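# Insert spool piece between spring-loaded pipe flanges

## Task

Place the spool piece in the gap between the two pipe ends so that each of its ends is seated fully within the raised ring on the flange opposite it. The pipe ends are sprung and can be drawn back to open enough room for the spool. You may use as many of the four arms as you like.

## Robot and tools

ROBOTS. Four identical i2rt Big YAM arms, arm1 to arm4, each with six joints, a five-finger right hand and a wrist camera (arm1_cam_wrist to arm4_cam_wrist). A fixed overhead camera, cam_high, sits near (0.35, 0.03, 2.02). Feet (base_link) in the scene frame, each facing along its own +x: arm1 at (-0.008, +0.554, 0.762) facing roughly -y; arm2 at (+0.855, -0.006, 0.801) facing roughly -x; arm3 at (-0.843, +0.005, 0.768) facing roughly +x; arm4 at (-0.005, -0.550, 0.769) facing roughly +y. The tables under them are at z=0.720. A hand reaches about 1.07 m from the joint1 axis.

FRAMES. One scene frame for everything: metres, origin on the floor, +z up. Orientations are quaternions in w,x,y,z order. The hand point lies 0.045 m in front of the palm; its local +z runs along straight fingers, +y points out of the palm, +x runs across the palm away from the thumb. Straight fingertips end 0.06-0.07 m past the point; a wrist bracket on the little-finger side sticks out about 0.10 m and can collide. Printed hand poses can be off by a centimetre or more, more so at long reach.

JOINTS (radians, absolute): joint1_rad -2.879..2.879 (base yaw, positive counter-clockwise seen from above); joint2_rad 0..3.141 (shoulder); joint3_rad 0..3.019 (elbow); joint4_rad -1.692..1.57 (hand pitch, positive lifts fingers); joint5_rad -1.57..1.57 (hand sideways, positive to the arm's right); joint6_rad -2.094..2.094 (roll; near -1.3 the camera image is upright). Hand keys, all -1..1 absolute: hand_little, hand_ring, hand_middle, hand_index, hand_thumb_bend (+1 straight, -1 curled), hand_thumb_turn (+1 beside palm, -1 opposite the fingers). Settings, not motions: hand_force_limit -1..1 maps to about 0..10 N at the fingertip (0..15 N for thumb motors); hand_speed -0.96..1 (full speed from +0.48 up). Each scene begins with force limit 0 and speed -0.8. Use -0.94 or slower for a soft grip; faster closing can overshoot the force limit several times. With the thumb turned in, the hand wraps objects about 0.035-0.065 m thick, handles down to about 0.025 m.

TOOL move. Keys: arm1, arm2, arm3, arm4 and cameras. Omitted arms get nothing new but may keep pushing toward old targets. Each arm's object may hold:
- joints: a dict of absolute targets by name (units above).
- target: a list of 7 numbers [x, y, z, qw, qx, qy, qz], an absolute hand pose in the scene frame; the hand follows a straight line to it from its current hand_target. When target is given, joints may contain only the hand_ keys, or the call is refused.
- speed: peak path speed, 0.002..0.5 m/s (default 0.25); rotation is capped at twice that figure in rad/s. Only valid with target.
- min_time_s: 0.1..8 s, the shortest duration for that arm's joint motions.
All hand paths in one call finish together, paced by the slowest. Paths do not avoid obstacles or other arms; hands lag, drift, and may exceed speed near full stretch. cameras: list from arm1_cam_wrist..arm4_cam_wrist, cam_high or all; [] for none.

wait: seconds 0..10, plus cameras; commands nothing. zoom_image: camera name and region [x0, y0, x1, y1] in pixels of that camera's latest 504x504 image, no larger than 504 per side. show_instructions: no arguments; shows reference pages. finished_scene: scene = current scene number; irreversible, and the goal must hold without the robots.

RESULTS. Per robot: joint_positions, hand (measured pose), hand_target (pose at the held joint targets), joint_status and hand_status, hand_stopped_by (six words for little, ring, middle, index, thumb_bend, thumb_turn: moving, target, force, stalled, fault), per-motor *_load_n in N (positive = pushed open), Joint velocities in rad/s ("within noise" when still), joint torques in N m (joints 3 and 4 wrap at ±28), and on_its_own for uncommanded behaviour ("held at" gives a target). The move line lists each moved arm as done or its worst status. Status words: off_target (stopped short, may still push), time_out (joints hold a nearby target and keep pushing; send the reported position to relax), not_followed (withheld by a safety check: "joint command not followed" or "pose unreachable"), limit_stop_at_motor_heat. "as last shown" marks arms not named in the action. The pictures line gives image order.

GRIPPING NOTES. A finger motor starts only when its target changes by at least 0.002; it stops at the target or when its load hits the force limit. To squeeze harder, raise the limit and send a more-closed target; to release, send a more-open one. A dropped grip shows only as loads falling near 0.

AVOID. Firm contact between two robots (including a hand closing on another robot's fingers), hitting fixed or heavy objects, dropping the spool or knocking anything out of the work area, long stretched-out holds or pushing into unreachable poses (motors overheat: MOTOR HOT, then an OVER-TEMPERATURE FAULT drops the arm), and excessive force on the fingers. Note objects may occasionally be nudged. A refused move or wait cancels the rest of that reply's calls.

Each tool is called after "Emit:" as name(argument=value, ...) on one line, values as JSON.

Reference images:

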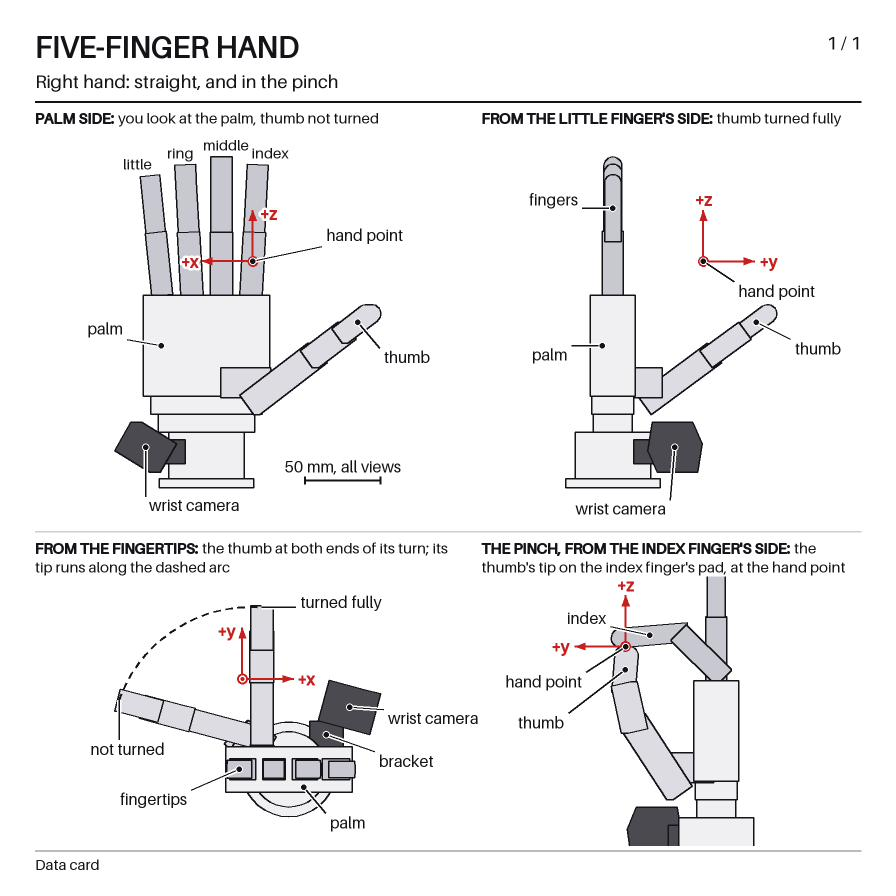

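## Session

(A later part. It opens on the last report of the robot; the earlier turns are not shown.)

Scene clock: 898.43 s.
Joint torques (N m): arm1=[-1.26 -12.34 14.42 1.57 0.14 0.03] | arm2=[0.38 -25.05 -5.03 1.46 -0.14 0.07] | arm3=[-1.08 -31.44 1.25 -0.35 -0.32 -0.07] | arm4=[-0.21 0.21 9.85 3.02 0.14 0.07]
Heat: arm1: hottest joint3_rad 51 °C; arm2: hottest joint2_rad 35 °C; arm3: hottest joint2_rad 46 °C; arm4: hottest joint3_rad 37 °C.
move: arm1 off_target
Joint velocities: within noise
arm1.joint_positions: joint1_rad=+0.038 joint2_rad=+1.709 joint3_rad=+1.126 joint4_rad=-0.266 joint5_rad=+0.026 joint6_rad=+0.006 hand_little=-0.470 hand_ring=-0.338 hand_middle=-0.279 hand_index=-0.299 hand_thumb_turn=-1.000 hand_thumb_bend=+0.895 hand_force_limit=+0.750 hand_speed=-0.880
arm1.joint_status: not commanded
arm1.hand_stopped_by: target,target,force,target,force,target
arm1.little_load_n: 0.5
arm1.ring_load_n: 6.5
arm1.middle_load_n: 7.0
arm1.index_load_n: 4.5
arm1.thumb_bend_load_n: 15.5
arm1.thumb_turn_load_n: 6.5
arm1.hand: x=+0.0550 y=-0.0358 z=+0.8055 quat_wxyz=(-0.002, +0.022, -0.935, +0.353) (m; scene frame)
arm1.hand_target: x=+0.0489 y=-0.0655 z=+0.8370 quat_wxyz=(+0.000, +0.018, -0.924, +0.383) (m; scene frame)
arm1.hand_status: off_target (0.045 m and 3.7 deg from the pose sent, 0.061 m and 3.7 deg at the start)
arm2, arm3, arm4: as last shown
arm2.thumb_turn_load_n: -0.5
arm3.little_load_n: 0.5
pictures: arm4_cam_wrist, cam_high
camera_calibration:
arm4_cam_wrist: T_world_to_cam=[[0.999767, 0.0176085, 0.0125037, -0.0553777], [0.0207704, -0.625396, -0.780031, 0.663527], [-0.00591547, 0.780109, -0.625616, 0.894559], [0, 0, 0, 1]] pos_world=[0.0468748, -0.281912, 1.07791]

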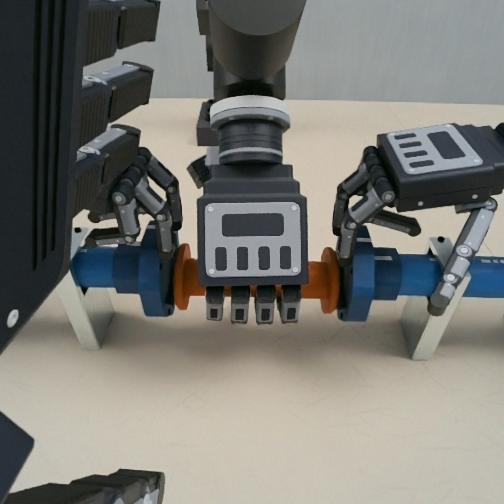

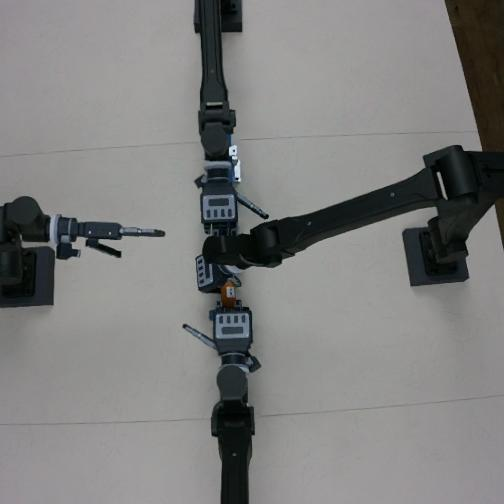

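Emit:
move(arm1={"target":[0.0490,-0.0685,0.8480,-0.0047,-0.0200,0.9239,-0.3826],"speed":0.03}, cameras=["arm4_cam_wrist","cam_high"])

Emit:
zoom_image(camera="arm4_cam_wrist", region=[130, 170, 300, 340])

Emit:
zoom_image(camera="arm4_cam_wrist", region=[220, 170, 390, 340])

Scene clock: 942.20 s.
Joint torques (N m): arm1=[-1.08 -13.51 14.41 1.5 0.16 0.01] | arm2=[0.15 -25.05 -5.01 1.47 -0.14 0.07] | arm3=[-0.79 -31.74 1.16 -0.46 -0.33 -0.06] | arm4=[-0.15 0.15 9.85 3 0.14 0.08]
Heat: arm1: hottest joint3_rad 52 °C; arm2: hottest joint2_rad 35 °C; arm3: hottest joint2_rad 47 °C; arm4: hottest joint3_rad 37 °C.
move: arm1 off_target
Joint velocities: within noise
arm1.joint_positions: joint1_rad=+0.038 joint2_rad=+1.709 joint3_rad=+1.144 joint4_rad=-0.298 joint5_rad=+0.035 joint6_rad=+0.002 hand_little=-0.470 hand_ring=-0.338 hand_middle=-0.279 hand_index=-0.299 hand_thumb_turn=-1.000 hand_thumb_bend=+0.895 hand_force_limit=+0.750 hand_speed=-0.880
arm1.joint_status: not commanded
arm1.hand_stopped_by: target,target,force,target,force,target
arm1.little_load_n: 0.5
arm1.ring_load_n: 6.5
arm1.middle_load_n: 7.5
arm1.index_load_n: 4.5
arm1.thumb_bend_load_n: 15.0
arm1.thumb_turn_load_n: 6.5
arm1.hand: x=+0.0530 y=-0.0362 z=+0.8091 quat_wxyz=(+0.003, +0.022, -0.938, +0.346) (m; scene frame)
arm1.hand_target: x=+0.0487 y=-0.0657 z=+0.8490 quat_wxyz=(+0.005, +0.020, -0.924, +0.383) (m; scene frame)
arm1.hand_status: off_target (0.051 m and 4.5 deg from the pose sent, 0.054 m and 3.8 deg at the start)
arm2.joint_positions: joint1_rad=+0.014 joint2_rad=+1.926 joint3_rad=+1.033 joint4_rad=+0.686 joint5_rad=+0.029 joint6_rad=+0.011 hand_little=-0.950 hand_ring=-0.058 hand_middle=-0.950 hand_index=-0.058 hand_thumb_turn=+1.000 hand_thumb_bend=+1.000 hand_force_limit=+0.950 hand_speed=+0.000
arm2.joint_status: not commanded
arm2.hand_stopped_by: target,target,target,target,target,target
arm2.little_load_n: 0.0
arm2.ring_load_n: 24.0
arm2.middle_load_n: 0.5
arm2.index_load_n: 32.5
arm2.thumb_bend_load_n: 0.0
arm2.thumb_turn_load_n: 0.0
arm2.hand: x=+0.1469 y=-0.0204 z=+0.8573 quat_wxyz=(-0.460, +0.558, +0.535, -0.436) (m; scene frame)
arm2.hand_target: x=+0.2058 y=-0.0267 z=+0.8487 quat_wxyz=(-0.438, +0.571, +0.551, -0.422) (m; scene frame)
arm2.hand_status: not commanded
arm3.joint_positions: joint1_rad=+0.010 joint2_rad=+1.977 joint3_rad=+1.400 joint4_rad=+0.326 joint5_rad=+0.009 joint6_rad=-0.003 hand_little=-0.950 hand_ring=+0.006 hand_middle=-0.950 hand_index=+0.010 hand_thumb_turn=+1.000 hand_thumb_bend=+1.000 hand_force_limit=+0.950 hand_speed=+0.000
arm3.joint_status: not commanded
arm3.hand_stopped_by: target,target,target,target,target,target
arm3.little_load_n: 0.0
arm3.ring_load_n: 24.5
arm3.middle_load_n: 0.0
arm3.index_load_n: 30.5
arm3.thumb_bend_load_n: 0.0
arm3.thumb_turn_load_n: 0.0
arm3.hand: x=-0.0434 y=+0.0109 z=+0.8841 quat_wxyz=(-0.425, +0.549, -0.569, +0.441) (m; scene frame)
arm3.hand_target: x=-0.0798 y=+0.0077 z=+0.9231 quat_wxyz=(-0.423, +0.551, -0.571, +0.438) (m; scene frame)
arm3.hand_status: not commanded
arm4: as last shown
pictures: arm4_cam_wrist, cam_high
camera_calibration:
arm4_cam_wrist: T_world_to_cam=[[0.999767, 0.0176085, 0.0125037, -0.0553777], [0.0207704, -0.625396, -0.780031, 0.663527], [-0.00591547, 0.780109, -0.625616, 0.894559], [0, 0, 0, 1]] pos_world=[0.0468748, -0.281912, 1.07791]

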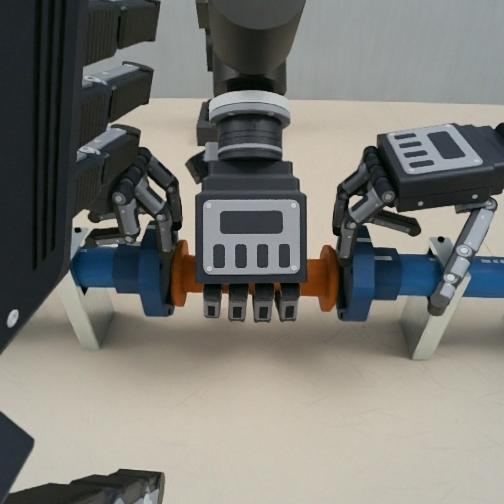

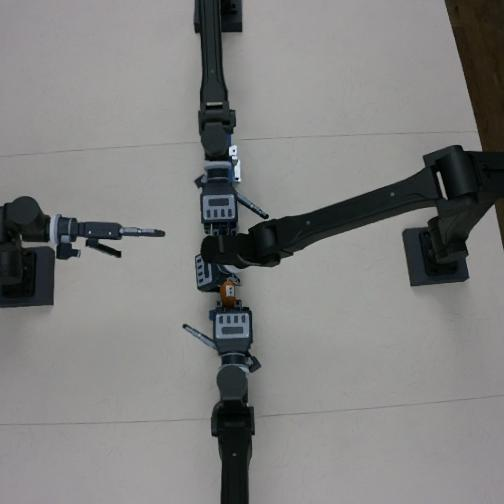

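Scaled by 2.965 from the camera's 504x504 image, which has a finer 720x720 frame.

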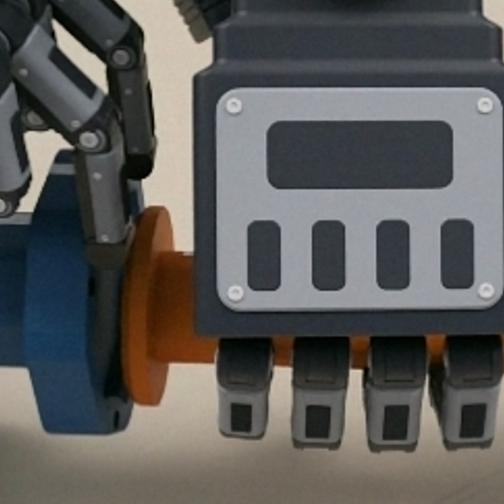

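Scaled by 2.965 from the camera's 504x504 image, which has a finer 720x720 frame.

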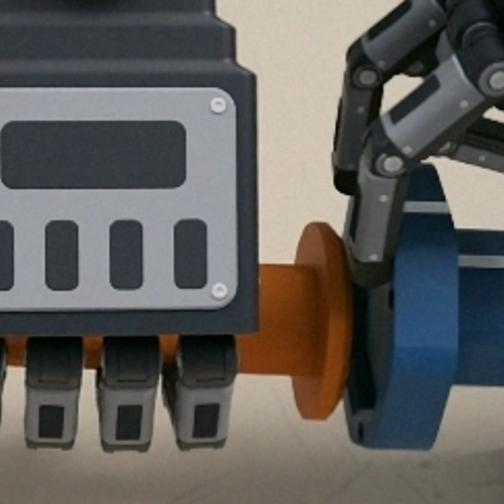

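Emit:
move(arm1={"target":[0.0505,-0.0685,0.8590,-0.0047,-0.0200,0.9239,-0.3826],"speed":0.03}, cameras=["arm4_cam_wrist","cam_high"])

Emit:
zoom_image(camera="arm4_cam_wrist", region=[130, 170, 300, 340])

Emit:
zoom_image(camera="arm4_cam_wrist", region=[220, 170, 390, 340])

Emit:
zoom_image(camera="cam_high", region=[200, 230, 300, 330])

Scene clock: 956.53 s.
Joint torques (N m): arm1=[-0.85 -14.56 14.5 1.57 0.16 0.04] | arm2=[0.09 -25.23 -4.94 1.46 -0.14 0.09] | arm3=[-0.97 -31.56 1.25 -0.43 -0.34 -0.05] | arm4=[-0.21 0.15 9.85 3 0.14 0.07]
Heat: arm1: hottest joint3_rad 51 °C; arm2: hottest joint2_rad 35 °C; arm3: hottest joint2_rad 47 °C; arm4: hottest joint3_rad 37 °C.
move: arm1 off_target
Joint velocities: within noise
arm1.joint_positions: joint1_rad=+0.038 joint2_rad=+1.709 joint3_rad=+1.157 joint4_rad=-0.326 joint5_rad=+0.037 joint6_rad=+0.001 hand_little=-0.470 hand_ring=-0.338 hand_middle=-0.279 hand_index=-0.299 hand_thumb_turn=-1.000 hand_thumb_bend=+0.895 hand_force_limit=+0.750 hand_speed=-0.880
arm1.joint_status: not commanded
arm1.hand_stopped_by: target,target,force,target,force,target
arm1.little_load_n: 0.5
arm1.ring_load_n: 6.5
arm1.middle_load_n: 7.5
arm1.index_load_n: 4.5
arm1.thumb_bend_load_n: 15.5
arm1.thumb_turn_load_n: 6.5
arm1.hand: x=+0.0525 y=-0.0357 z=+0.8118 quat_wxyz=(+0.004, +0.022, -0.940, +0.340) (m; scene frame)
arm1.hand_target: x=+0.0503 y=-0.0654 z=+0.8599 quat_wxyz=(+0.005, +0.020, -0.924, +0.383) (m; scene frame)
arm1.hand_status: off_target (0.058 m and 5.3 deg from the pose sent, 0.059 m and 4.5 deg at the start)
arm2, arm3, arm4: as last shown
arm2.middle_load_n: 0.0
arm3.thumb_turn_load_n: -0.5
pictures: arm4_cam_wrist, cam_high
camera_calibration:
arm4_cam_wrist: T_world_to_cam=[[0.999767, 0.0176085, 0.0125037, -0.0553777], [0.0207704, -0.625396, -0.780031, 0.663527], [-0.00591547, 0.780109, -0.625616, 0.894559], [0, 0, 0, 1]] pos_world=[0.0468748, -0.281912, 1.07791]

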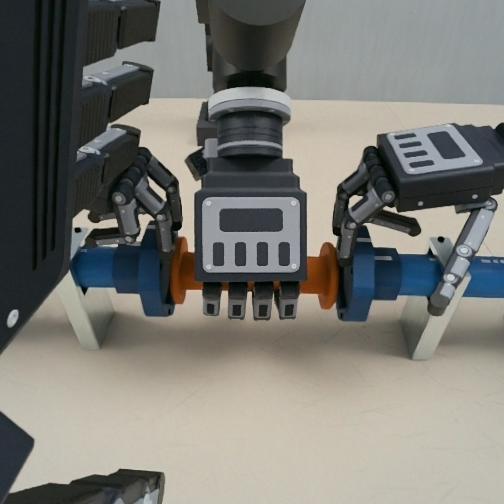

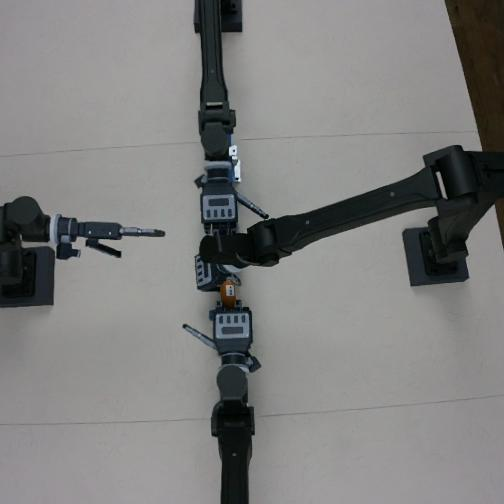

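Scaled by 2.965 from the camera's 504x504 image, which has a finer 720x720 frame.

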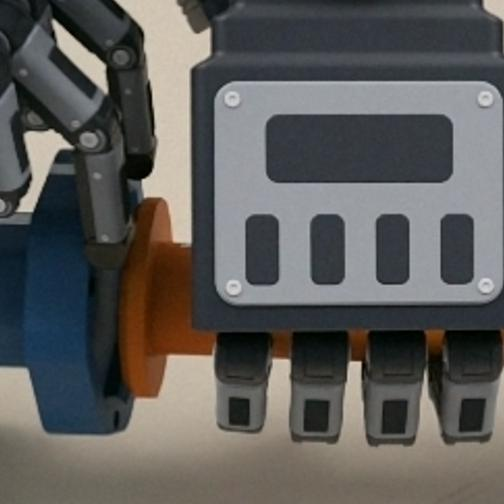

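Scaled by 2.965 from the camera's 504x504 image, which has a finer 720x720 frame.

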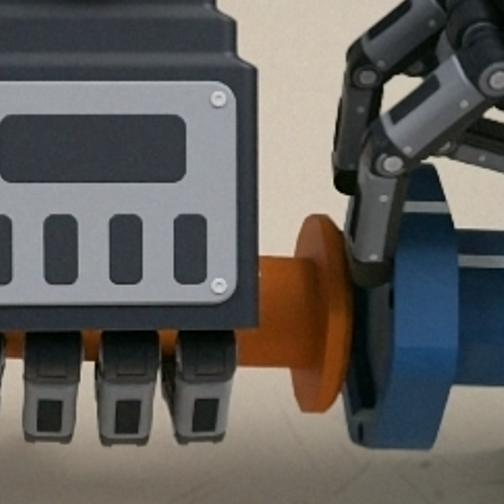

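Scaled by 5.040 from the camera's 504x504 image, which has a finer 720x720 frame.

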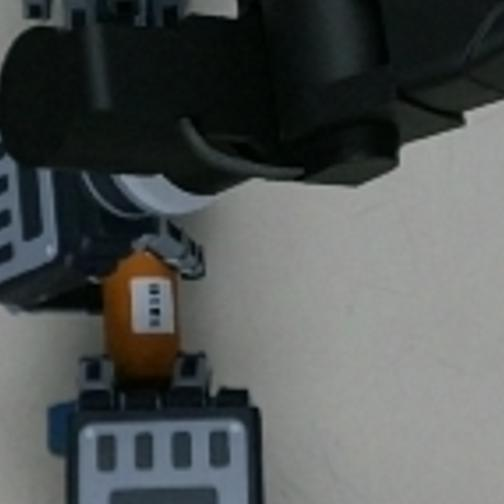

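Emit:
move(arm1={"target":[0.0522,-0.0695,0.8700,-0.0047,-0.0200,0.9239,-0.3826],"speed":0.03}, cameras=["arm4_cam_wrist","cam_high"])

Emit:
zoom_image(camera="arm4_cam_wrist", region=[130, 170, 300, 340])

Emit:
zoom_image(camera="arm4_cam_wrist", region=[220, 170, 390, 340])

Emit:
zoom_image(camera="cam_high", region=[200, 230, 300, 330])

Scene clock: 1011.97 s.
Joint torques (N m): arm1=[-0.67 -14.92 14.94 1.54 0.17 0.06] | arm2=[0.21 -25.05 -5 1.47 -0.13 0.08] | arm3=[-0.62 -31.56 1.24 -0.39 -0.34 -0.05] | arm4=[-0.15 0.15 9.85 3 0.14 0.08]
Heat: arm1: hottest joint3_rad 54 °C; arm2: hottest joint2_rad 35 °C; arm3: hottest joint2_rad 47 °C; arm4: hottest joint3_rad 37 °C.
move: arm1 off_target
Joint velocities: within noise
arm1.joint_positions: joint1_rad=+0.038 joint2_rad=+1.701 joint3_rad=+1.169 joint4_rad=-0.355 joint5_rad=+0.039 joint6_rad=+0.001 hand_little=-0.470 hand_ring=-0.338 hand_middle=-0.279 hand_index=-0.299 hand_thumb_turn=-1.000 hand_thumb_bend=+0.895 hand_force_limit=+0.750 hand_speed=-0.880
arm1.joint_status: not commanded
arm1.hand_stopped_by: target,target,force,target,force,target
arm1.little_load_n: 0.5
arm1.ring_load_n: 6.5
arm1.middle_load_n: 7.5
arm1.index_load_n: 4.0
arm1.thumb_bend_load_n: 15.0
arm1.thumb_turn_load_n: 6.5
arm1.hand: x=+0.0521 y=-0.0345 z=+0.8178 quat_wxyz=(+0.005, +0.022, -0.942, +0.335) (m; scene frame)
arm1.hand_target: x=+0.0520 y=-0.0657 z=+0.8709 quat_wxyz=(+0.005, +0.020, -0.924, +0.383) (m; scene frame)
arm1.hand_status: off_target (0.063 m and 5.8 deg from the pose sent, 0.067 m and 5.3 deg at the start)
arm2, arm3, arm4: as last shown
arm2.little_load_n: 0.5
arm3.joint_positions: joint1_rad=+0.010 joint2_rad=+1.976 joint3_rad=+1.399 joint4_rad=+0.326 joint5_rad=+0.009 joint6_rad=-0.003 hand_little=-0.950 hand_ring=+0.010 hand_middle=-0.950 hand_index=+0.015 hand_thumb_turn=+1.000 hand_thumb_bend=+1.000 hand_force_limit=+0.950 hand_speed=+0.000
arm3.thumb_turn_load_n: 0.0
arm3.hand: x=-0.0438 y=+0.0109 z=+0.8843 quat_wxyz=(-0.425, +0.549, -0.569, +0.441) (m; scene frame)
arm3.hand_target: x=-0.0798 y=+0.0077 z=+0.9232 quat_wxyz=(-0.423, +0.551, -0.571, +0.438) (m; scene frame)
pictures: arm4_cam_wrist, cam_high
camera_calibration:
arm4_cam_wrist: T_world_to_cam=[[0.999767, 0.0176085, 0.0125037, -0.0553777], [0.0207704, -0.625396, -0.780031, 0.663527], [-0.00591547, 0.780109, -0.625616, 0.894559], [0, 0, 0, 1]] pos_world=[0.0468748, -0.281912, 1.07791]

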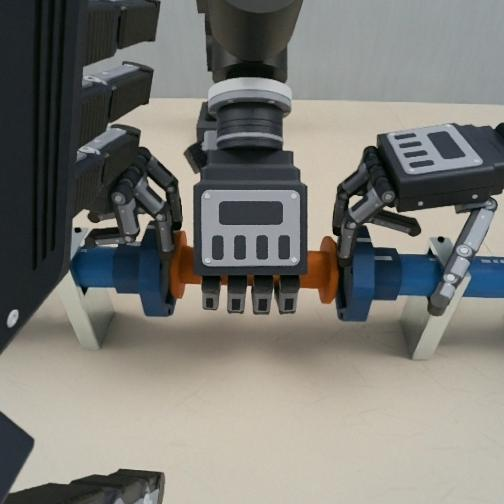

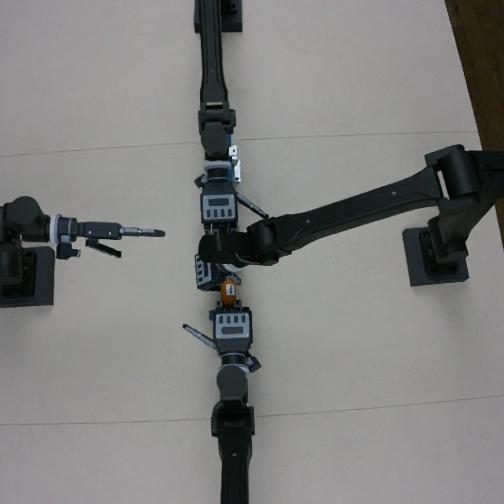

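Scaled by 2.965 from the camera's 504x504 image, which has a finer 720x720 frame.

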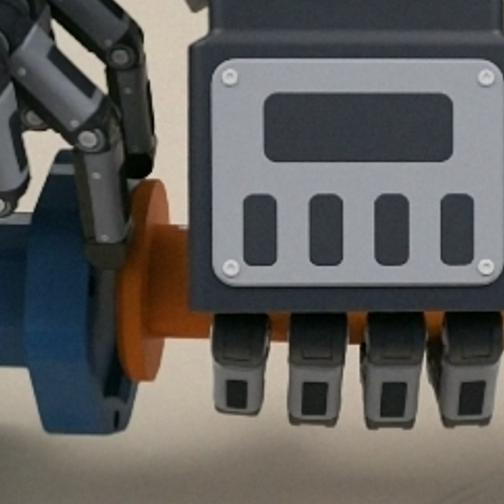

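Scaled by 2.965 from the camera's 504x504 image, which has a finer 720x720 frame.

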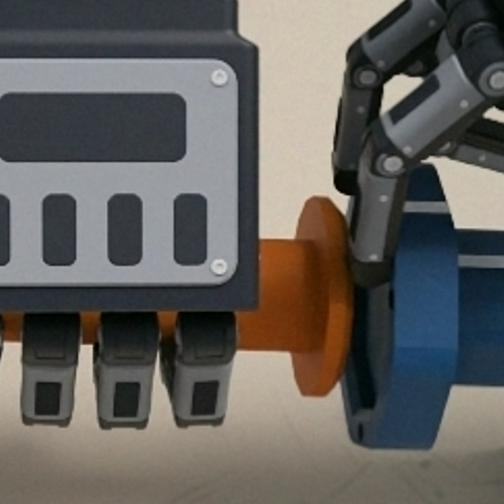

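Scaled by 5.040 from the camera's 504x504 image, which has a finer 720x720 frame.

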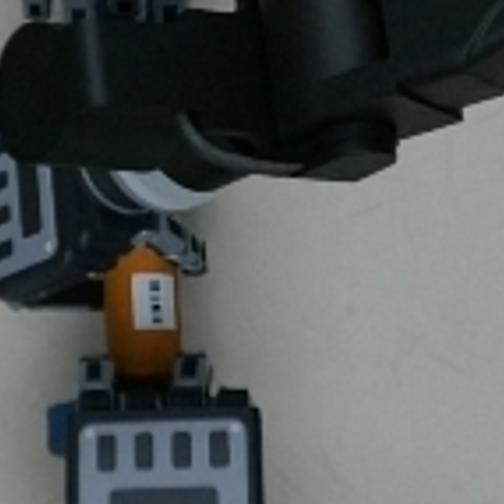

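Emit:
move(arm1={"target":[0.0530,-0.0730,0.8640,-0.0047,-0.0200,0.9239,-0.3826],"speed":0.03}, cameras=["arm4_cam_wrist","cam_high"])

Emit:
zoom_image(camera="arm4_cam_wrist", region=[130, 170, 300, 340])

Emit:
zoom_image(camera="arm4_cam_wrist", region=[220, 170, 390, 340])

Emit:
zoom_image(camera="cam_high", region=[200, 230, 300, 330])

Scene clock: 1026.00 s.
Joint torques (N m): arm1=[-0.44 -13.74 15.21 1.95 0.2 0.06] | arm2=[0.26 -25.23 -4.98 1.4 -0.14 0.09] | arm3=[-0.62 -31.74 1.28 -0.53 -0.31 -0.05] | arm4=[-0.15 0.21 9.84 3 0.14 0.07]
Heat: arm1: hottest joint3_rad 55 °C; arm2: hottest joint2_rad 35 °C; arm3: hottest joint2_rad 49 °C; arm4: hottest joint3_rad 37 °C.
move: arm1 off_target
Joint velocities: within noise
arm1.joint_positions: joint1_rad=+0.038 joint2_rad=+1.701 joint3_rad=+1.169 joint4_rad=-0.355 joint5_rad=+0.039 joint6_rad=+0.001 hand_little=-0.470 hand_ring=-0.338 hand_middle=-0.279 hand_index=-0.299 hand_thumb_turn=-1.000 hand_thumb_bend=+0.895 hand_force_limit=+0.750 hand_speed=-0.880
arm1.joint_status: not commanded
arm1.hand_stopped_by: target,target,force,target,force,target
arm1.little_load_n: 0.5
arm1.ring_load_n: 7.0
arm1.middle_load_n: 7.5
arm1.index_load_n: 4.0
arm1.thumb_bend_load_n: 15.0
arm1.thumb_turn_load_n: 6.0
arm1.hand: x=+0.0521 y=-0.0345 z=+0.8182 quat_wxyz=(+0.005, +0.022, -0.942, +0.336) (m; scene frame)
arm1.hand_target: x=+0.0527 y=-0.0689 z=+0.8653 quat_wxyz=(+0.005, +0.020, -0.924, +0.383) (m; scene frame)
arm1.hand_status: off_target (0.060 m and 5.8 deg from the pose sent, 0.060 m and 5.8 deg at the start)
arm2, arm3, arm4: as last shown
arm2.little_load_n: 0.0
arm3.thumb_turn_load_n: -0.5
pictures: arm4_cam_wrist, cam_high
camera_calibration:
arm4_cam_wrist: T_world_to_cam=[[0.999767, 0.0176085, 0.0125037, -0.0553777], [0.0207704, -0.625396, -0.780031, 0.663527], [-0.00591547, 0.780109, -0.625616, 0.894559], [0, 0, 0, 1]] pos_world=[0.0468748, -0.281912, 1.07791]

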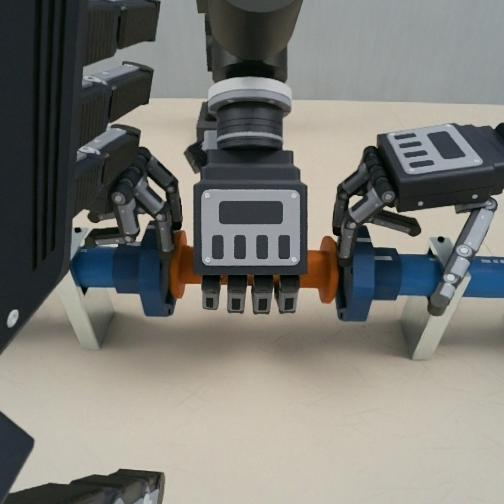

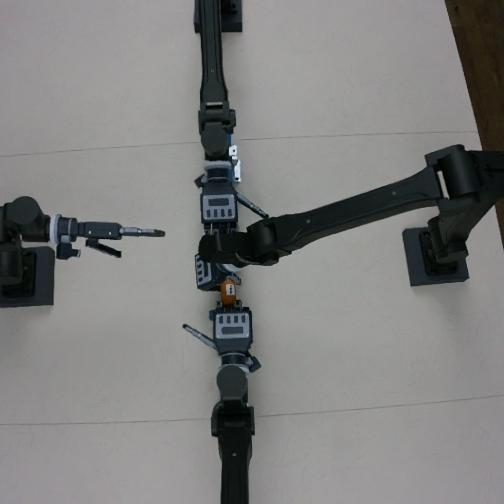

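Scaled by 2.965 from the camera's 504x504 image, which has a finer 720x720 frame.

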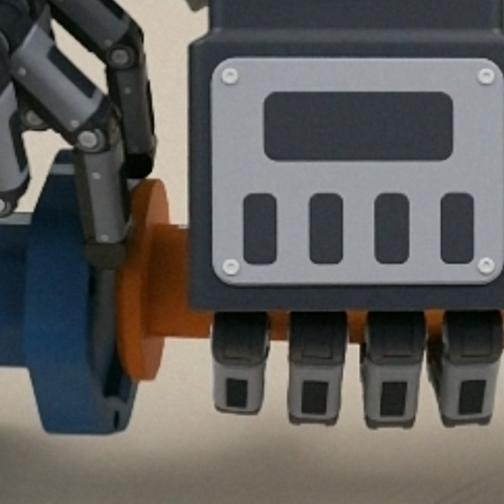

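Scaled by 2.965 from the camera's 504x504 image, which has a finer 720x720 frame.

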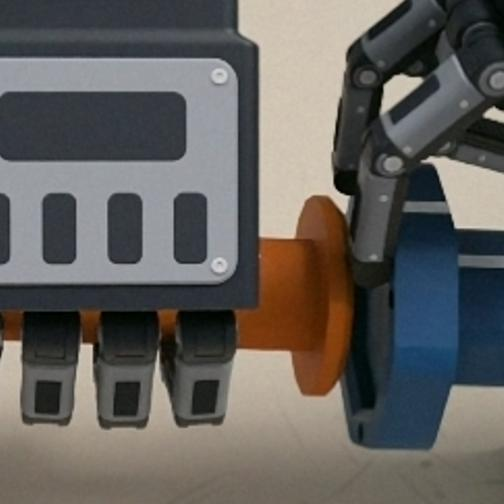

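Scaled by 5.040 from the camera's 504x504 image, which has a finer 720x720 frame.

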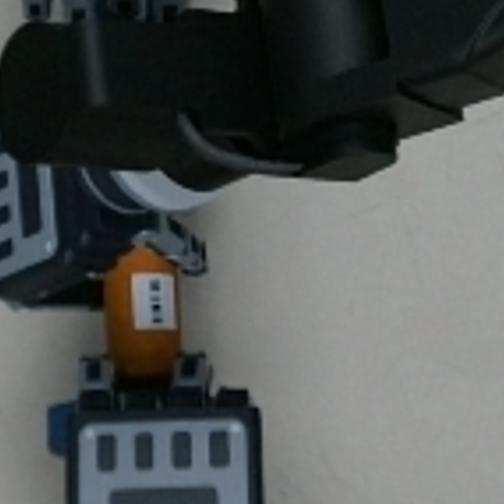

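Emit:
move(arm1={"target":[0.0530,-0.0735,0.8580,-0.0047,-0.0200,0.9239,-0.3826],"speed":0.03}, cameras=["arm4_cam_wrist","cam_high"])

Emit:
zoom_image(camera="arm4_cam_wrist", region=[130, 170, 300, 340])

Emit:
zoom_image(camera="arm4_cam_wrist", region=[220, 170, 390, 340])

Emit:
zoom_image(camera="cam_high", region=[200, 230, 300, 330])

Scene clock: 1036.37 s.
Joint torques (N m): arm1=[-0.56 -13.16 14.74 2.47 0.19 0.05] | arm2=[0.32 -25.05 -4.96 1.47 -0.14 0.08] | arm3=[-0.67 -31.56 1.2 -0.44 -0.34 -0.08] | arm4=[-0.15 0.15 9.85 3.02 0.14 0.08]
Heat: arm1: hottest joint3_rad 56 °C; arm2: hottest joint2_rad 35 °C; arm3: hottest joint2_rad 49 °C; arm4: hottest joint3_rad 37 °C.
move: arm1 off_target
Joint velocities: within noise
arm1.joint_positions: joint1_rad=+0.038 joint2_rad=+1.701 joint3_rad=+1.169 joint4_rad=-0.355 joint5_rad=+0.039 joint6_rad=+0.001 hand_little=-0.470 hand_ring=-0.338 hand_middle=-0.279 hand_index=-0.299 hand_thumb_turn=-1.000 hand_thumb_bend=+0.895 hand_force_limit=+0.750 hand_speed=-0.880
arm1.joint_status: not commanded
arm1.hand_stopped_by: target,target,force,target,force,target
arm1.little_load_n: 0.5
arm1.ring_load_n: 7.0
arm1.middle_load_n: 7.5
arm1.index_load_n: 4.0
arm1.thumb_bend_load_n: 15.5
arm1.thumb_turn_load_n: 6.0
arm1.hand: x=+0.0521 y=-0.0345 z=+0.8182 quat_wxyz=(+0.005, +0.022, -0.942, +0.336) (m; scene frame)
arm1.hand_target: x=+0.0527 y=-0.0696 z=+0.8595 quat_wxyz=(+0.005, +0.020, -0.924, +0.382) (m; scene frame)
arm1.hand_status: off_target (0.056 m and 5.8 deg from the pose sent, 0.055 m and 5.7 deg at the start)
arm2, arm3, arm4: as last shown
arm2.index_load_n: 32.0
arm3.thumb_turn_load_n: 0.0
pictures: arm4_cam_wrist, cam_high
camera_calibration:
arm4_cam_wrist: T_world_to_cam=[[0.999767, 0.0176085, 0.0125037, -0.0553777], [0.0207704, -0.625396, -0.780031, 0.663527], [-0.00591547, 0.780109, -0.625616, 0.894559], [0, 0, 0, 1]] pos_world=[0.0468748, -0.281912, 1.07791]

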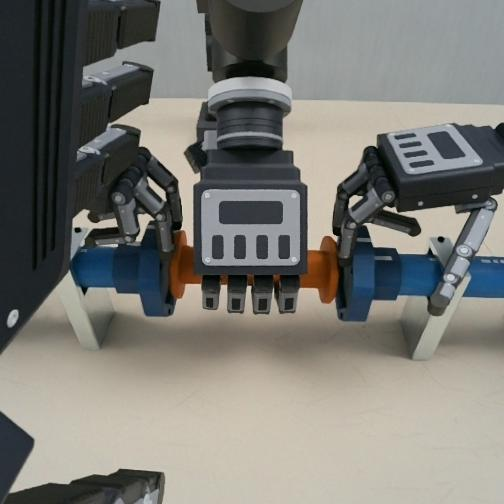

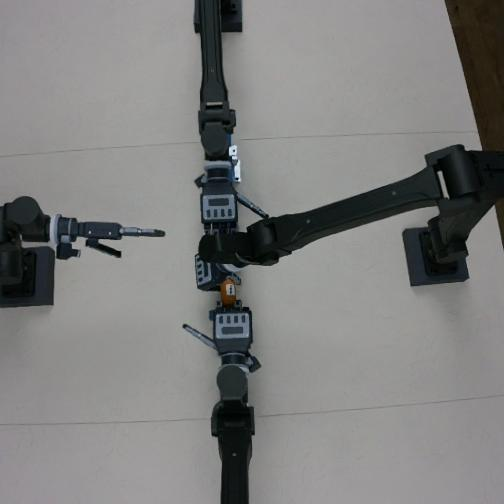

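Scaled by 2.965 from the camera's 504x504 image, which has a finer 720x720 frame.

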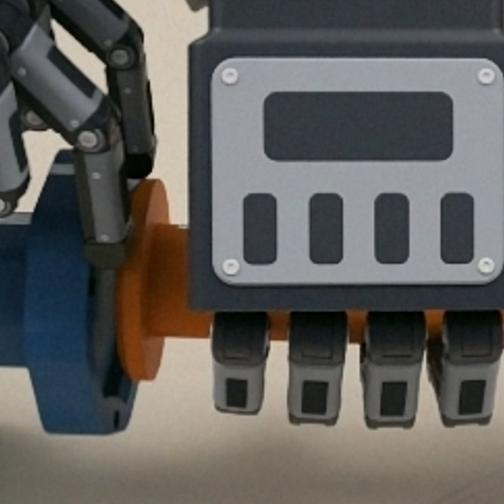

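Scaled by 2.965 from the camera's 504x504 image, which has a finer 720x720 frame.

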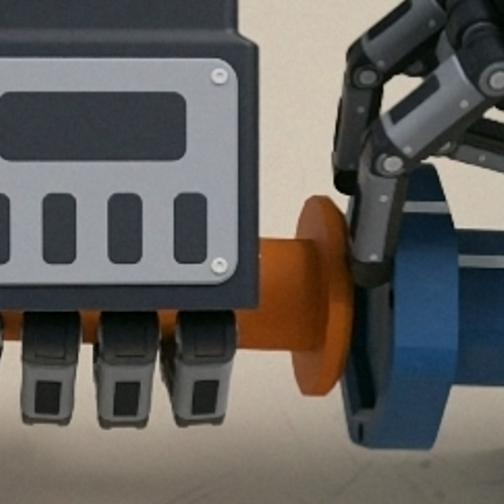

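Scaled by 5.040 from the camera's 504x504 image, which has a finer 720x720 frame.

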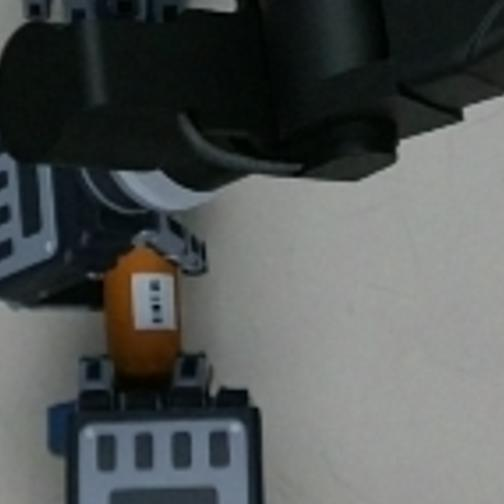

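Emit:
move(arm1={"target":[0.0530,-0.0755,0.8515,-0.0047,-0.0200,0.9239,-0.3826],"speed":0.03}, cameras=["arm4_cam_wrist"])

Emit:
zoom_image(camera="arm4_cam_wrist", region=[130, 170, 300, 340])

Emit:
zoom_image(camera="arm4_cam_wrist", region=[220, 170, 390, 340])

Scene clock: 1045.03 s.
Joint torques (N m): arm1=[-0.5 -12.57 14.58 2.52 0.18 0.06] | arm2=[0.15 -25.05 -4.97 1.46 -0.14 0.08] | arm3=[-0.62 -31.5 1.29 -0.36 -0.34 -0.06] | arm4=[-0.15 0.21 9.85 3 0.14 0.07]
Heat: arm1: hottest joint3_rad 56 °C; arm2: hottest joint2_rad 35 °C; arm3: hottest joint2_rad 50 °C; arm4: hottest joint3_rad 37 °C.
move: arm1 off_target
Joint velocities: within noise
arm1.joint_positions: joint1_rad=+0.038 joint2_rad=+1.705 joint3_rad=+1.169 joint4_rad=-0.343 joint5_rad=+0.039 joint6_rad=+0.001 hand_little=-0.470 hand_ring=-0.338 hand_middle=-0.279 hand_index=-0.299 hand_thumb_turn=-1.000 hand_thumb_bend=+0.895 hand_force_limit=+0.750 hand_speed=-0.880
arm1.joint_status: not commanded
arm1.hand_stopped_by: target,target,force,target,force,target
arm1.little_load_n: 0.5
arm1.ring_load_n: 7.0
arm1.middle_load_n: 7.5
arm1.index_load_n: 4.5
arm1.thumb_bend_load_n: 15.5
arm1.thumb_turn_load_n: 6.5
arm1.hand: x=+0.0522 y=-0.0371 z=+0.8173 quat_wxyz=(+0.005, +0.022, -0.940, +0.339) (m; scene frame)
arm1.hand_target: x=+0.0527 y=-0.0719 z=+0.8532 quat_wxyz=(+0.005, +0.020, -0.924, +0.383) (m; scene frame)
arm1.hand_status: off_target (0.051 m and 5.3 deg from the pose sent, 0.053 m and 5.7 deg at the start)
arm2, arm3: as last shown
arm2.index_load_n: 32.5
arm2.thumb_turn_load_n: -0.5
arm3.thumb_turn_load_n: -0.5
arm4.joint_positions: joint1_rad=+0.038 joint2_rad=+0.526 joint3_rad=+0.386 joint4_rad=-0.036 joint5_rad=+0.130 joint6_rad=-1.286 hand_little=+1.000 hand_ring=+1.000 hand_middle=+1.000 hand_index=+1.000 hand_thumb_turn=+1.000 hand_thumb_bend=+1.000 hand_force_limit=+0.000 hand_speed=-0.800
arm4.joint_status: not commanded
arm4.hand_stopped_by: target,target,target,target,target,target
arm4.little_load_n: 0.0
arm4.ring_load_n: 0.0
arm4.middle_load_n: 0.0
arm4.index_load_n: 0.0
arm4.thumb_bend_load_n: 0.0
arm4.thumb_turn_load_n: 0.0
arm4.hand: x=+0.0492 y=-0.1946 z=+1.0077 quat_wxyz=(-0.498, +0.622, +0.441, +0.414) (m; scene frame)
arm4.hand_target: x=+0.0539 y=-0.1922 z=+1.0111 quat_wxyz=(-0.501, +0.625, +0.429, +0.418) (m; scene frame)
arm4.hand_status: not commanded
pictures: arm4_cam_wrist
camera_calibration:
arm4_cam_wrist: T_world_to_cam=[[0.999767, 0.0176085, 0.0125037, -0.0553777], [0.0207704, -0.625396, -0.780031, 0.663527], [-0.00591547, 0.780109, -0.625616, 0.894559], [0, 0, 0, 1]] pos_world=[0.0468748, -0.281912, 1.07791]

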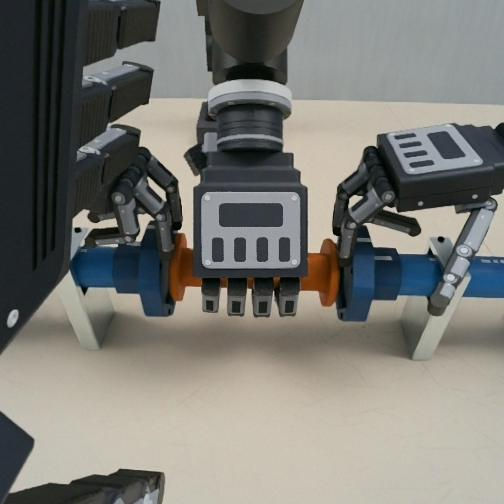

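Scaled by 2.965 from the camera's 504x504 image, which has a finer 720x720 frame.

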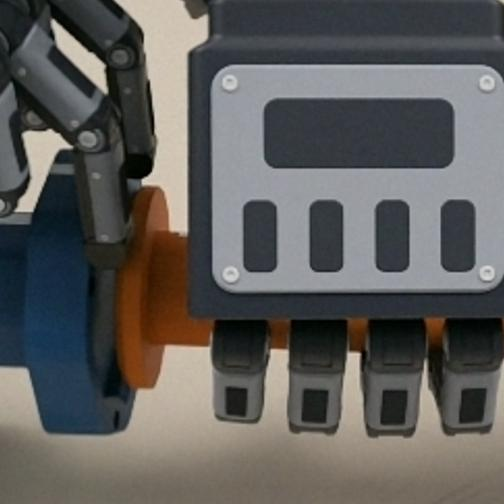

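Scaled by 2.965 from the camera's 504x504 image, which has a finer 720x720 frame.

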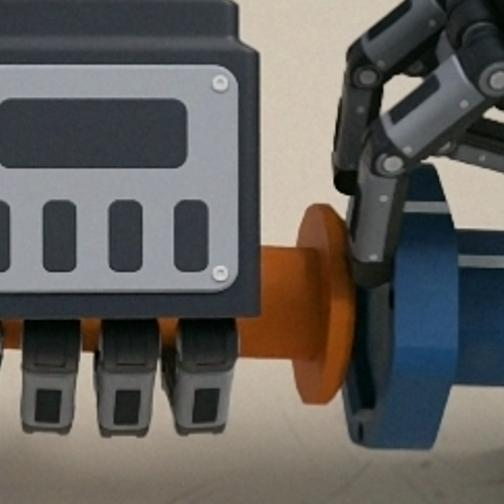

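Emit:
move(arm1={"target":[0.0540,-0.0755,0.8485,-0.0047,-0.0200,0.9239,-0.3826],"speed":0.03}, arm3={"target":[-0.074,0.007,0.921,0.4225,-0.5507,0.5711,-0.4380],"speed":0.02}, arm2={"target":[0.2000,-0.027,0.8550,0.4383,-0.5714,-0.5504,0.4222],"speed":0.02}, cameras=["arm4_cam_wrist"])

Emit:
zoom_image(camera="arm4_cam_wrist", region=[130, 170, 300, 340])

Emit:
zoom_image(camera="arm4_cam_wrist", region=[220, 170, 390, 340])

Scene clock: 1087.07 s.
Joint torques (N m): arm1=[-0.38 -12.45 14.34 2.58 0.16 0.08] | arm2=[0.32 -23.94 -1.88 0.66 -0.14 0.08] | arm3=[-0.56 -29.16 2.81 -0.4 -0.3 -0.07] | arm4=[-0.15 0.15 9.85 3.02 0.14 0.07]
Heat: arm1: hottest joint3_rad 56 °C; arm2: hottest joint2_rad 35 °C; arm3: hottest joint2_rad 50 °C; arm4: hottest joint3_rad 37 °C.
move: arm1 off_target; arm2 off_target; arm3 off_target
Joint velocities: within noise
arm1.joint_positions: joint1_rad=+0.038 joint2_rad=+1.709 joint3_rad=+1.169 joint4_rad=-0.334 joint5_rad=+0.041 joint6_rad=+0.001 hand_little=-0.470 hand_ring=-0.338 hand_middle=-0.279 hand_index=-0.299 hand_thumb_turn=-1.000 hand_thumb_bend=+0.895 hand_force_limit=+0.750 hand_speed=-0.880
arm1.joint_status: not commanded
arm1.hand_stopped_by: target,target,force,target,force,target
arm1.little_load_n: 0.0
arm1.ring_load_n: 7.0
arm1.middle_load_n: 7.0
arm1.index_load_n: 4.0
arm1.thumb_bend_load_n: 15.5
arm1.thumb_turn_load_n: 6.5
arm1.hand: x=+0.0520 y=-0.0390 z=+0.8160 quat_wxyz=(+0.006, +0.022, -0.940, +0.341) (m; scene frame)
arm1.hand_target: x=+0.0537 y=-0.0723 z=+0.8500 quat_wxyz=(+0.005, +0.020, -0.924, +0.383) (m; scene frame)
arm1.hand_status: off_target (0.049 m and 5.1 deg from the pose sent, 0.049 m and 5.3 deg at the start)
arm2.joint_positions: joint1_rad=+0.014 joint2_rad=+1.926 joint3_rad=+1.033 joint4_rad=+0.686 joint5_rad=+0.029 joint6_rad=+0.011 hand_little=-0.950 hand_ring=-0.058 hand_middle=-0.950 hand_index=-0.058 hand_thumb_turn=+1.000 hand_thumb_bend=+1.000 hand_force_limit=+0.950 hand_speed=+0.000
arm2.joint_status: not commanded
arm2.hand_stopped_by: target,target,target,target,target,target
arm2.little_load_n: 0.0
arm2.ring_load_n: 24.0
arm2.middle_load_n: 0.0
arm2.index_load_n: 32.5
arm2.thumb_bend_load_n: 0.0
arm2.thumb_turn_load_n: 0.0
arm2.hand: x=+0.1469 y=-0.0203 z=+0.8573 quat_wxyz=(-0.460, +0.559, +0.535, -0.436) (m; scene frame)
arm2.hand_target: x=+0.1937 y=-0.0267 z=+0.8512 quat_wxyz=(-0.439, +0.571, +0.550, -0.422) (m; scene frame)
arm2.hand_status: off_target (0.054 m and 3.7 deg from the pose sent, 0.054 m and 3.7 deg at the start)
arm3.joint_positions: joint1_rad=+0.010 joint2_rad=+1.976 joint3_rad=+1.407 joint4_rad=+0.327 joint5_rad=+0.009 joint6_rad=-0.003 hand_little=-0.950 hand_ring=+0.010 hand_middle=-0.950 hand_index=+0.015 hand_thumb_turn=+1.000 hand_thumb_bend=+1.000 hand_force_limit=+0.950 hand_speed=+0.000
arm3.joint_status: not commanded
arm3.hand_stopped_by: target,target,target,target,target,target
arm3.little_load_n: 0.0
arm3.ring_load_n: 23.0
arm3.middle_load_n: 0.0
arm3.index_load_n: 29.5
arm3.thumb_bend_load_n: 0.0
arm3.thumb_turn_load_n: -0.5
arm3.hand: x=-0.0410 y=+0.0107 z=+0.8890 quat_wxyz=(-0.427, +0.548, -0.567, +0.444) (m; scene frame)
arm3.hand_target: x=-0.0694 y=+0.0074 z=+0.9179 quat_wxyz=(-0.423, +0.550, -0.571, +0.438) (m; scene frame)
arm3.hand_status: off_target (0.046 m and 1.0 deg from the pose sent, 0.048 m and 0.5 deg at the start)
arm4: as last shown
pictures: arm4_cam_wrist
camera_calibration:
arm4_cam_wrist: T_world_to_cam=[[0.999767, 0.0176085, 0.0125037, -0.0553777], [0.0207704, -0.625396, -0.780031, 0.663527], [-0.00591547, 0.780109, -0.625616, 0.894559], [0, 0, 0, 1]] pos_world=[0.0468748, -0.281912, 1.07791]

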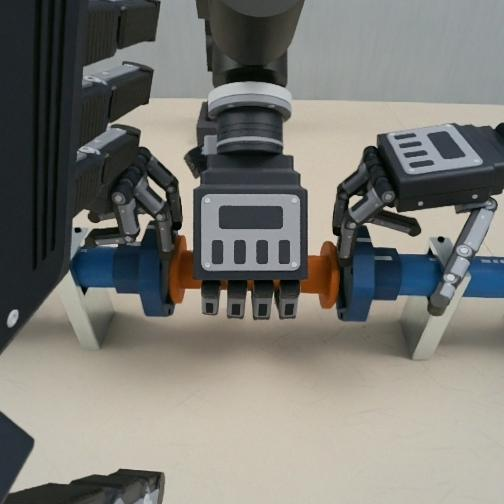

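Scaled by 2.965 from the camera's 504x504 image, which has a finer 720x720 frame.

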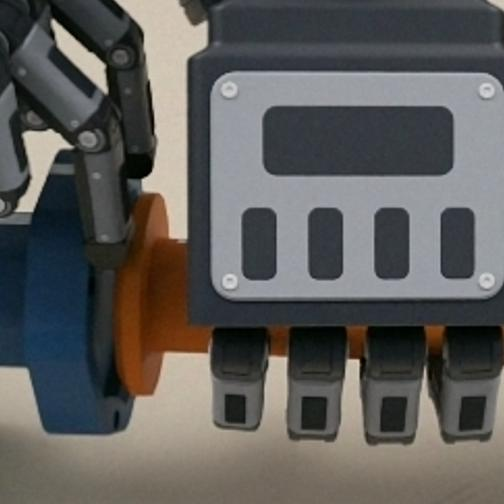

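Scaled by 2.965 from the camera's 504x504 image, which has a finer 720x720 frame.

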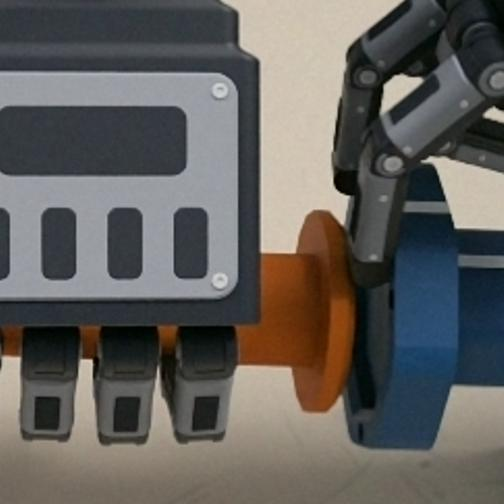

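Emit:
move(arm1={"target":[0.0550,-0.0700,0.8500,-0.0047,-0.0200,0.9239,-0.3826],"speed":0.03}, arm3={"target":[-0.060,0.007,0.915,0.4225,-0.5507,0.5711,-0.4380],"speed":0.02}, arm2={"target":[0.1830,-0.027,0.8560,0.4383,-0.5714,-0.5504,0.4222],"speed":0.02}, cameras=["arm4_cam_wrist"])

Emit:
zoom_image(camera="arm4_cam_wrist", region=[130, 170, 300, 340])

Emit:
zoom_image(camera="arm4_cam_wrist", region=[220, 170, 390, 340])

Scene clock: 1102.50 s.
Joint torques (N m): arm1=[-0.26 -13.51 13.22 2.55 0.19 0.09] | arm2=[0.26 -22.53 0.92 0.77 -0.14 0.08] | arm3=[-0.56 -26.75 4.86 -0.17 -0.29 -0.07] | arm4=[-0.15 0.21 9.85 3.02 0.14 0.08]
Heat: arm1: hottest joint3_rad 56 °C; arm2: hottest joint2_rad 35 °C; arm3: hottest joint2_rad 50 °C; arm4: hottest joint3_rad 37 °C.
move: arm1 off_target; arm2 off_target; arm3 off_target
Joint velocities: within noise
arm1.joint_positions: joint1_rad=+0.038 joint2_rad=+1.709 joint3_rad=+1.169 joint4_rad=-0.334 joint5_rad=+0.041 joint6_rad=+0.001 hand_little=-0.470 hand_ring=-0.338 hand_middle=-0.279 hand_index=-0.299 hand_thumb_turn=-1.000 hand_thumb_bend=+0.895 hand_force_limit=+0.750 hand_speed=-0.880
arm1.joint_status: not commanded
arm1.hand_stopped_by: target,target,force,target,force,target
arm1.little_load_n: 0.0
arm1.ring_load_n: 7.0
arm1.middle_load_n: 7.5
arm1.index_load_n: 4.0
arm1.thumb_bend_load_n: 15.5
arm1.thumb_turn_load_n: 6.5
arm1.hand: x=+0.0519 y=-0.0390 z=+0.8160 quat_wxyz=(+0.006, +0.021, -0.940, +0.341) (m; scene frame)
arm1.hand_target: x=+0.0549 y=-0.0674 z=+0.8512 quat_wxyz=(+0.005, +0.020, -0.924, +0.383) (m; scene frame)
arm1.hand_status: off_target (0.046 m and 5.1 deg from the pose sent, 0.046 m and 5.1 deg at the start)
arm2.joint_positions: joint1_rad=+0.014 joint2_rad=+1.926 joint3_rad=+1.046 joint4_rad=+0.663 joint5_rad=+0.029 joint6_rad=+0.011 hand_little=-0.950 hand_ring=-0.058 hand_middle=-0.950 hand_index=-0.058 hand_thumb_turn=+1.000 hand_thumb_bend=+1.000 hand_force_limit=+0.950 hand_speed=+0.000
arm2.joint_status: not commanded
arm2.hand_stopped_by: target,target,target,target,target,target
arm2.little_load_n: 0.0
arm2.ring_load_n: 19.5
arm2.middle_load_n: 0.0
arm2.index_load_n: 26.5
arm2.thumb_bend_load_n: 0.0
arm2.thumb_turn_load_n: 0.0
arm2.hand: x=+0.1443 y=-0.0203 z=+0.8578 quat_wxyz=(-0.457, +0.561, +0.537, -0.433) (m; scene frame)
arm2.hand_target: x=+0.1795 y=-0.0267 z=+0.8538 quat_wxyz=(-0.439, +0.571, +0.550, -0.422) (m; scene frame)
arm2.hand_status: off_target (0.039 m and 3.1 deg from the pose sent, 0.037 m and 3.7 deg at the start)
arm3.joint_positions: joint1_rad=+0.010 joint2_rad=+1.981 joint3_rad=+1.418 joint4_rad=+0.317 joint5_rad=+0.009 joint6_rad=-0.003 hand_little=-0.950 hand_ring=+0.010 hand_middle=-0.950 hand_index=+0.015 hand_thumb_turn=+1.000 hand_thumb_bend=+1.000 hand_force_limit=+0.950 hand_speed=+0.000
arm3.joint_status: not commanded
arm3.hand_stopped_by: target,target,target,target,target,target
arm3.little_load_n: 0.0
arm3.ring_load_n: 19.5
arm3.middle_load_n: 0.0
arm3.index_load_n: 24.5
arm3.thumb_bend_load_n: 0.0
arm3.thumb_turn_load_n: 0.0
arm3.hand: x=-0.0385 y=+0.0107 z=+0.8896 quat_wxyz=(-0.426, +0.548, -0.567, +0.443) (m; scene frame)
arm3.hand_target: x=-0.0578 y=+0.0073 z=+0.9133 quat_wxyz=(-0.423, +0.550, -0.571, +0.438) (m; scene frame)
arm3.hand_status: off_target (0.033 m and 0.9 deg from the pose sent, 0.033 m and 1.0 deg at the start)
arm4: as last shown
pictures: arm4_cam_wrist
camera_calibration:
arm4_cam_wrist: T_world_to_cam=[[0.999767, 0.0176085, 0.0125037, -0.0553777], [0.0207704, -0.625396, -0.780031, 0.663527], [-0.00591547, 0.780109, -0.625616, 0.894559], [0, 0, 0, 1]] pos_world=[0.0468748, -0.281912, 1.07791]

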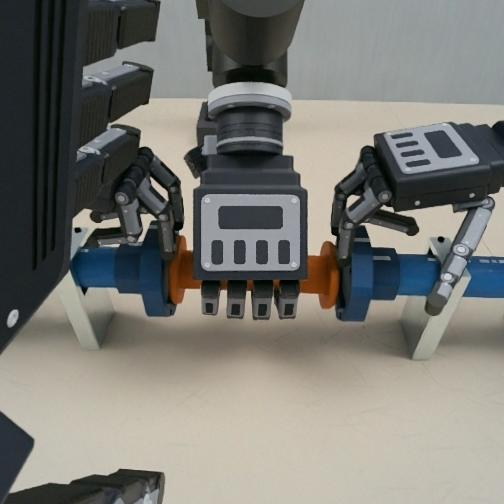

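Scaled by 2.965 from the camera's 504x504 image, which has a finer 720x720 frame.

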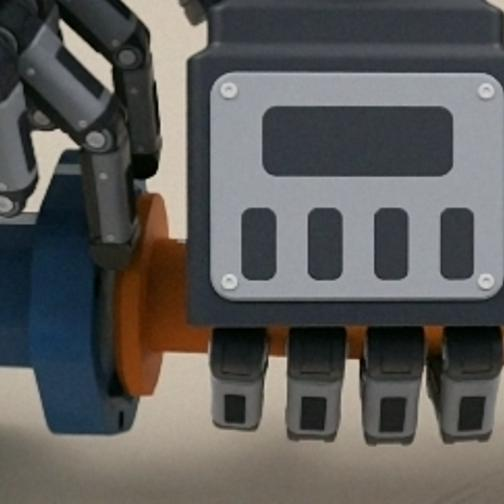

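Scaled by 2.965 from the camera's 504x504 image, which has a finer 720x720 frame.

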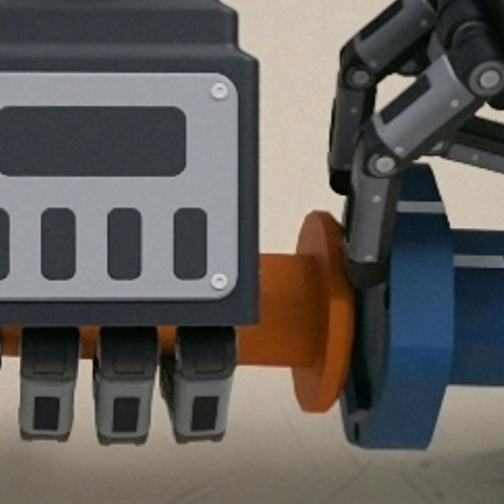

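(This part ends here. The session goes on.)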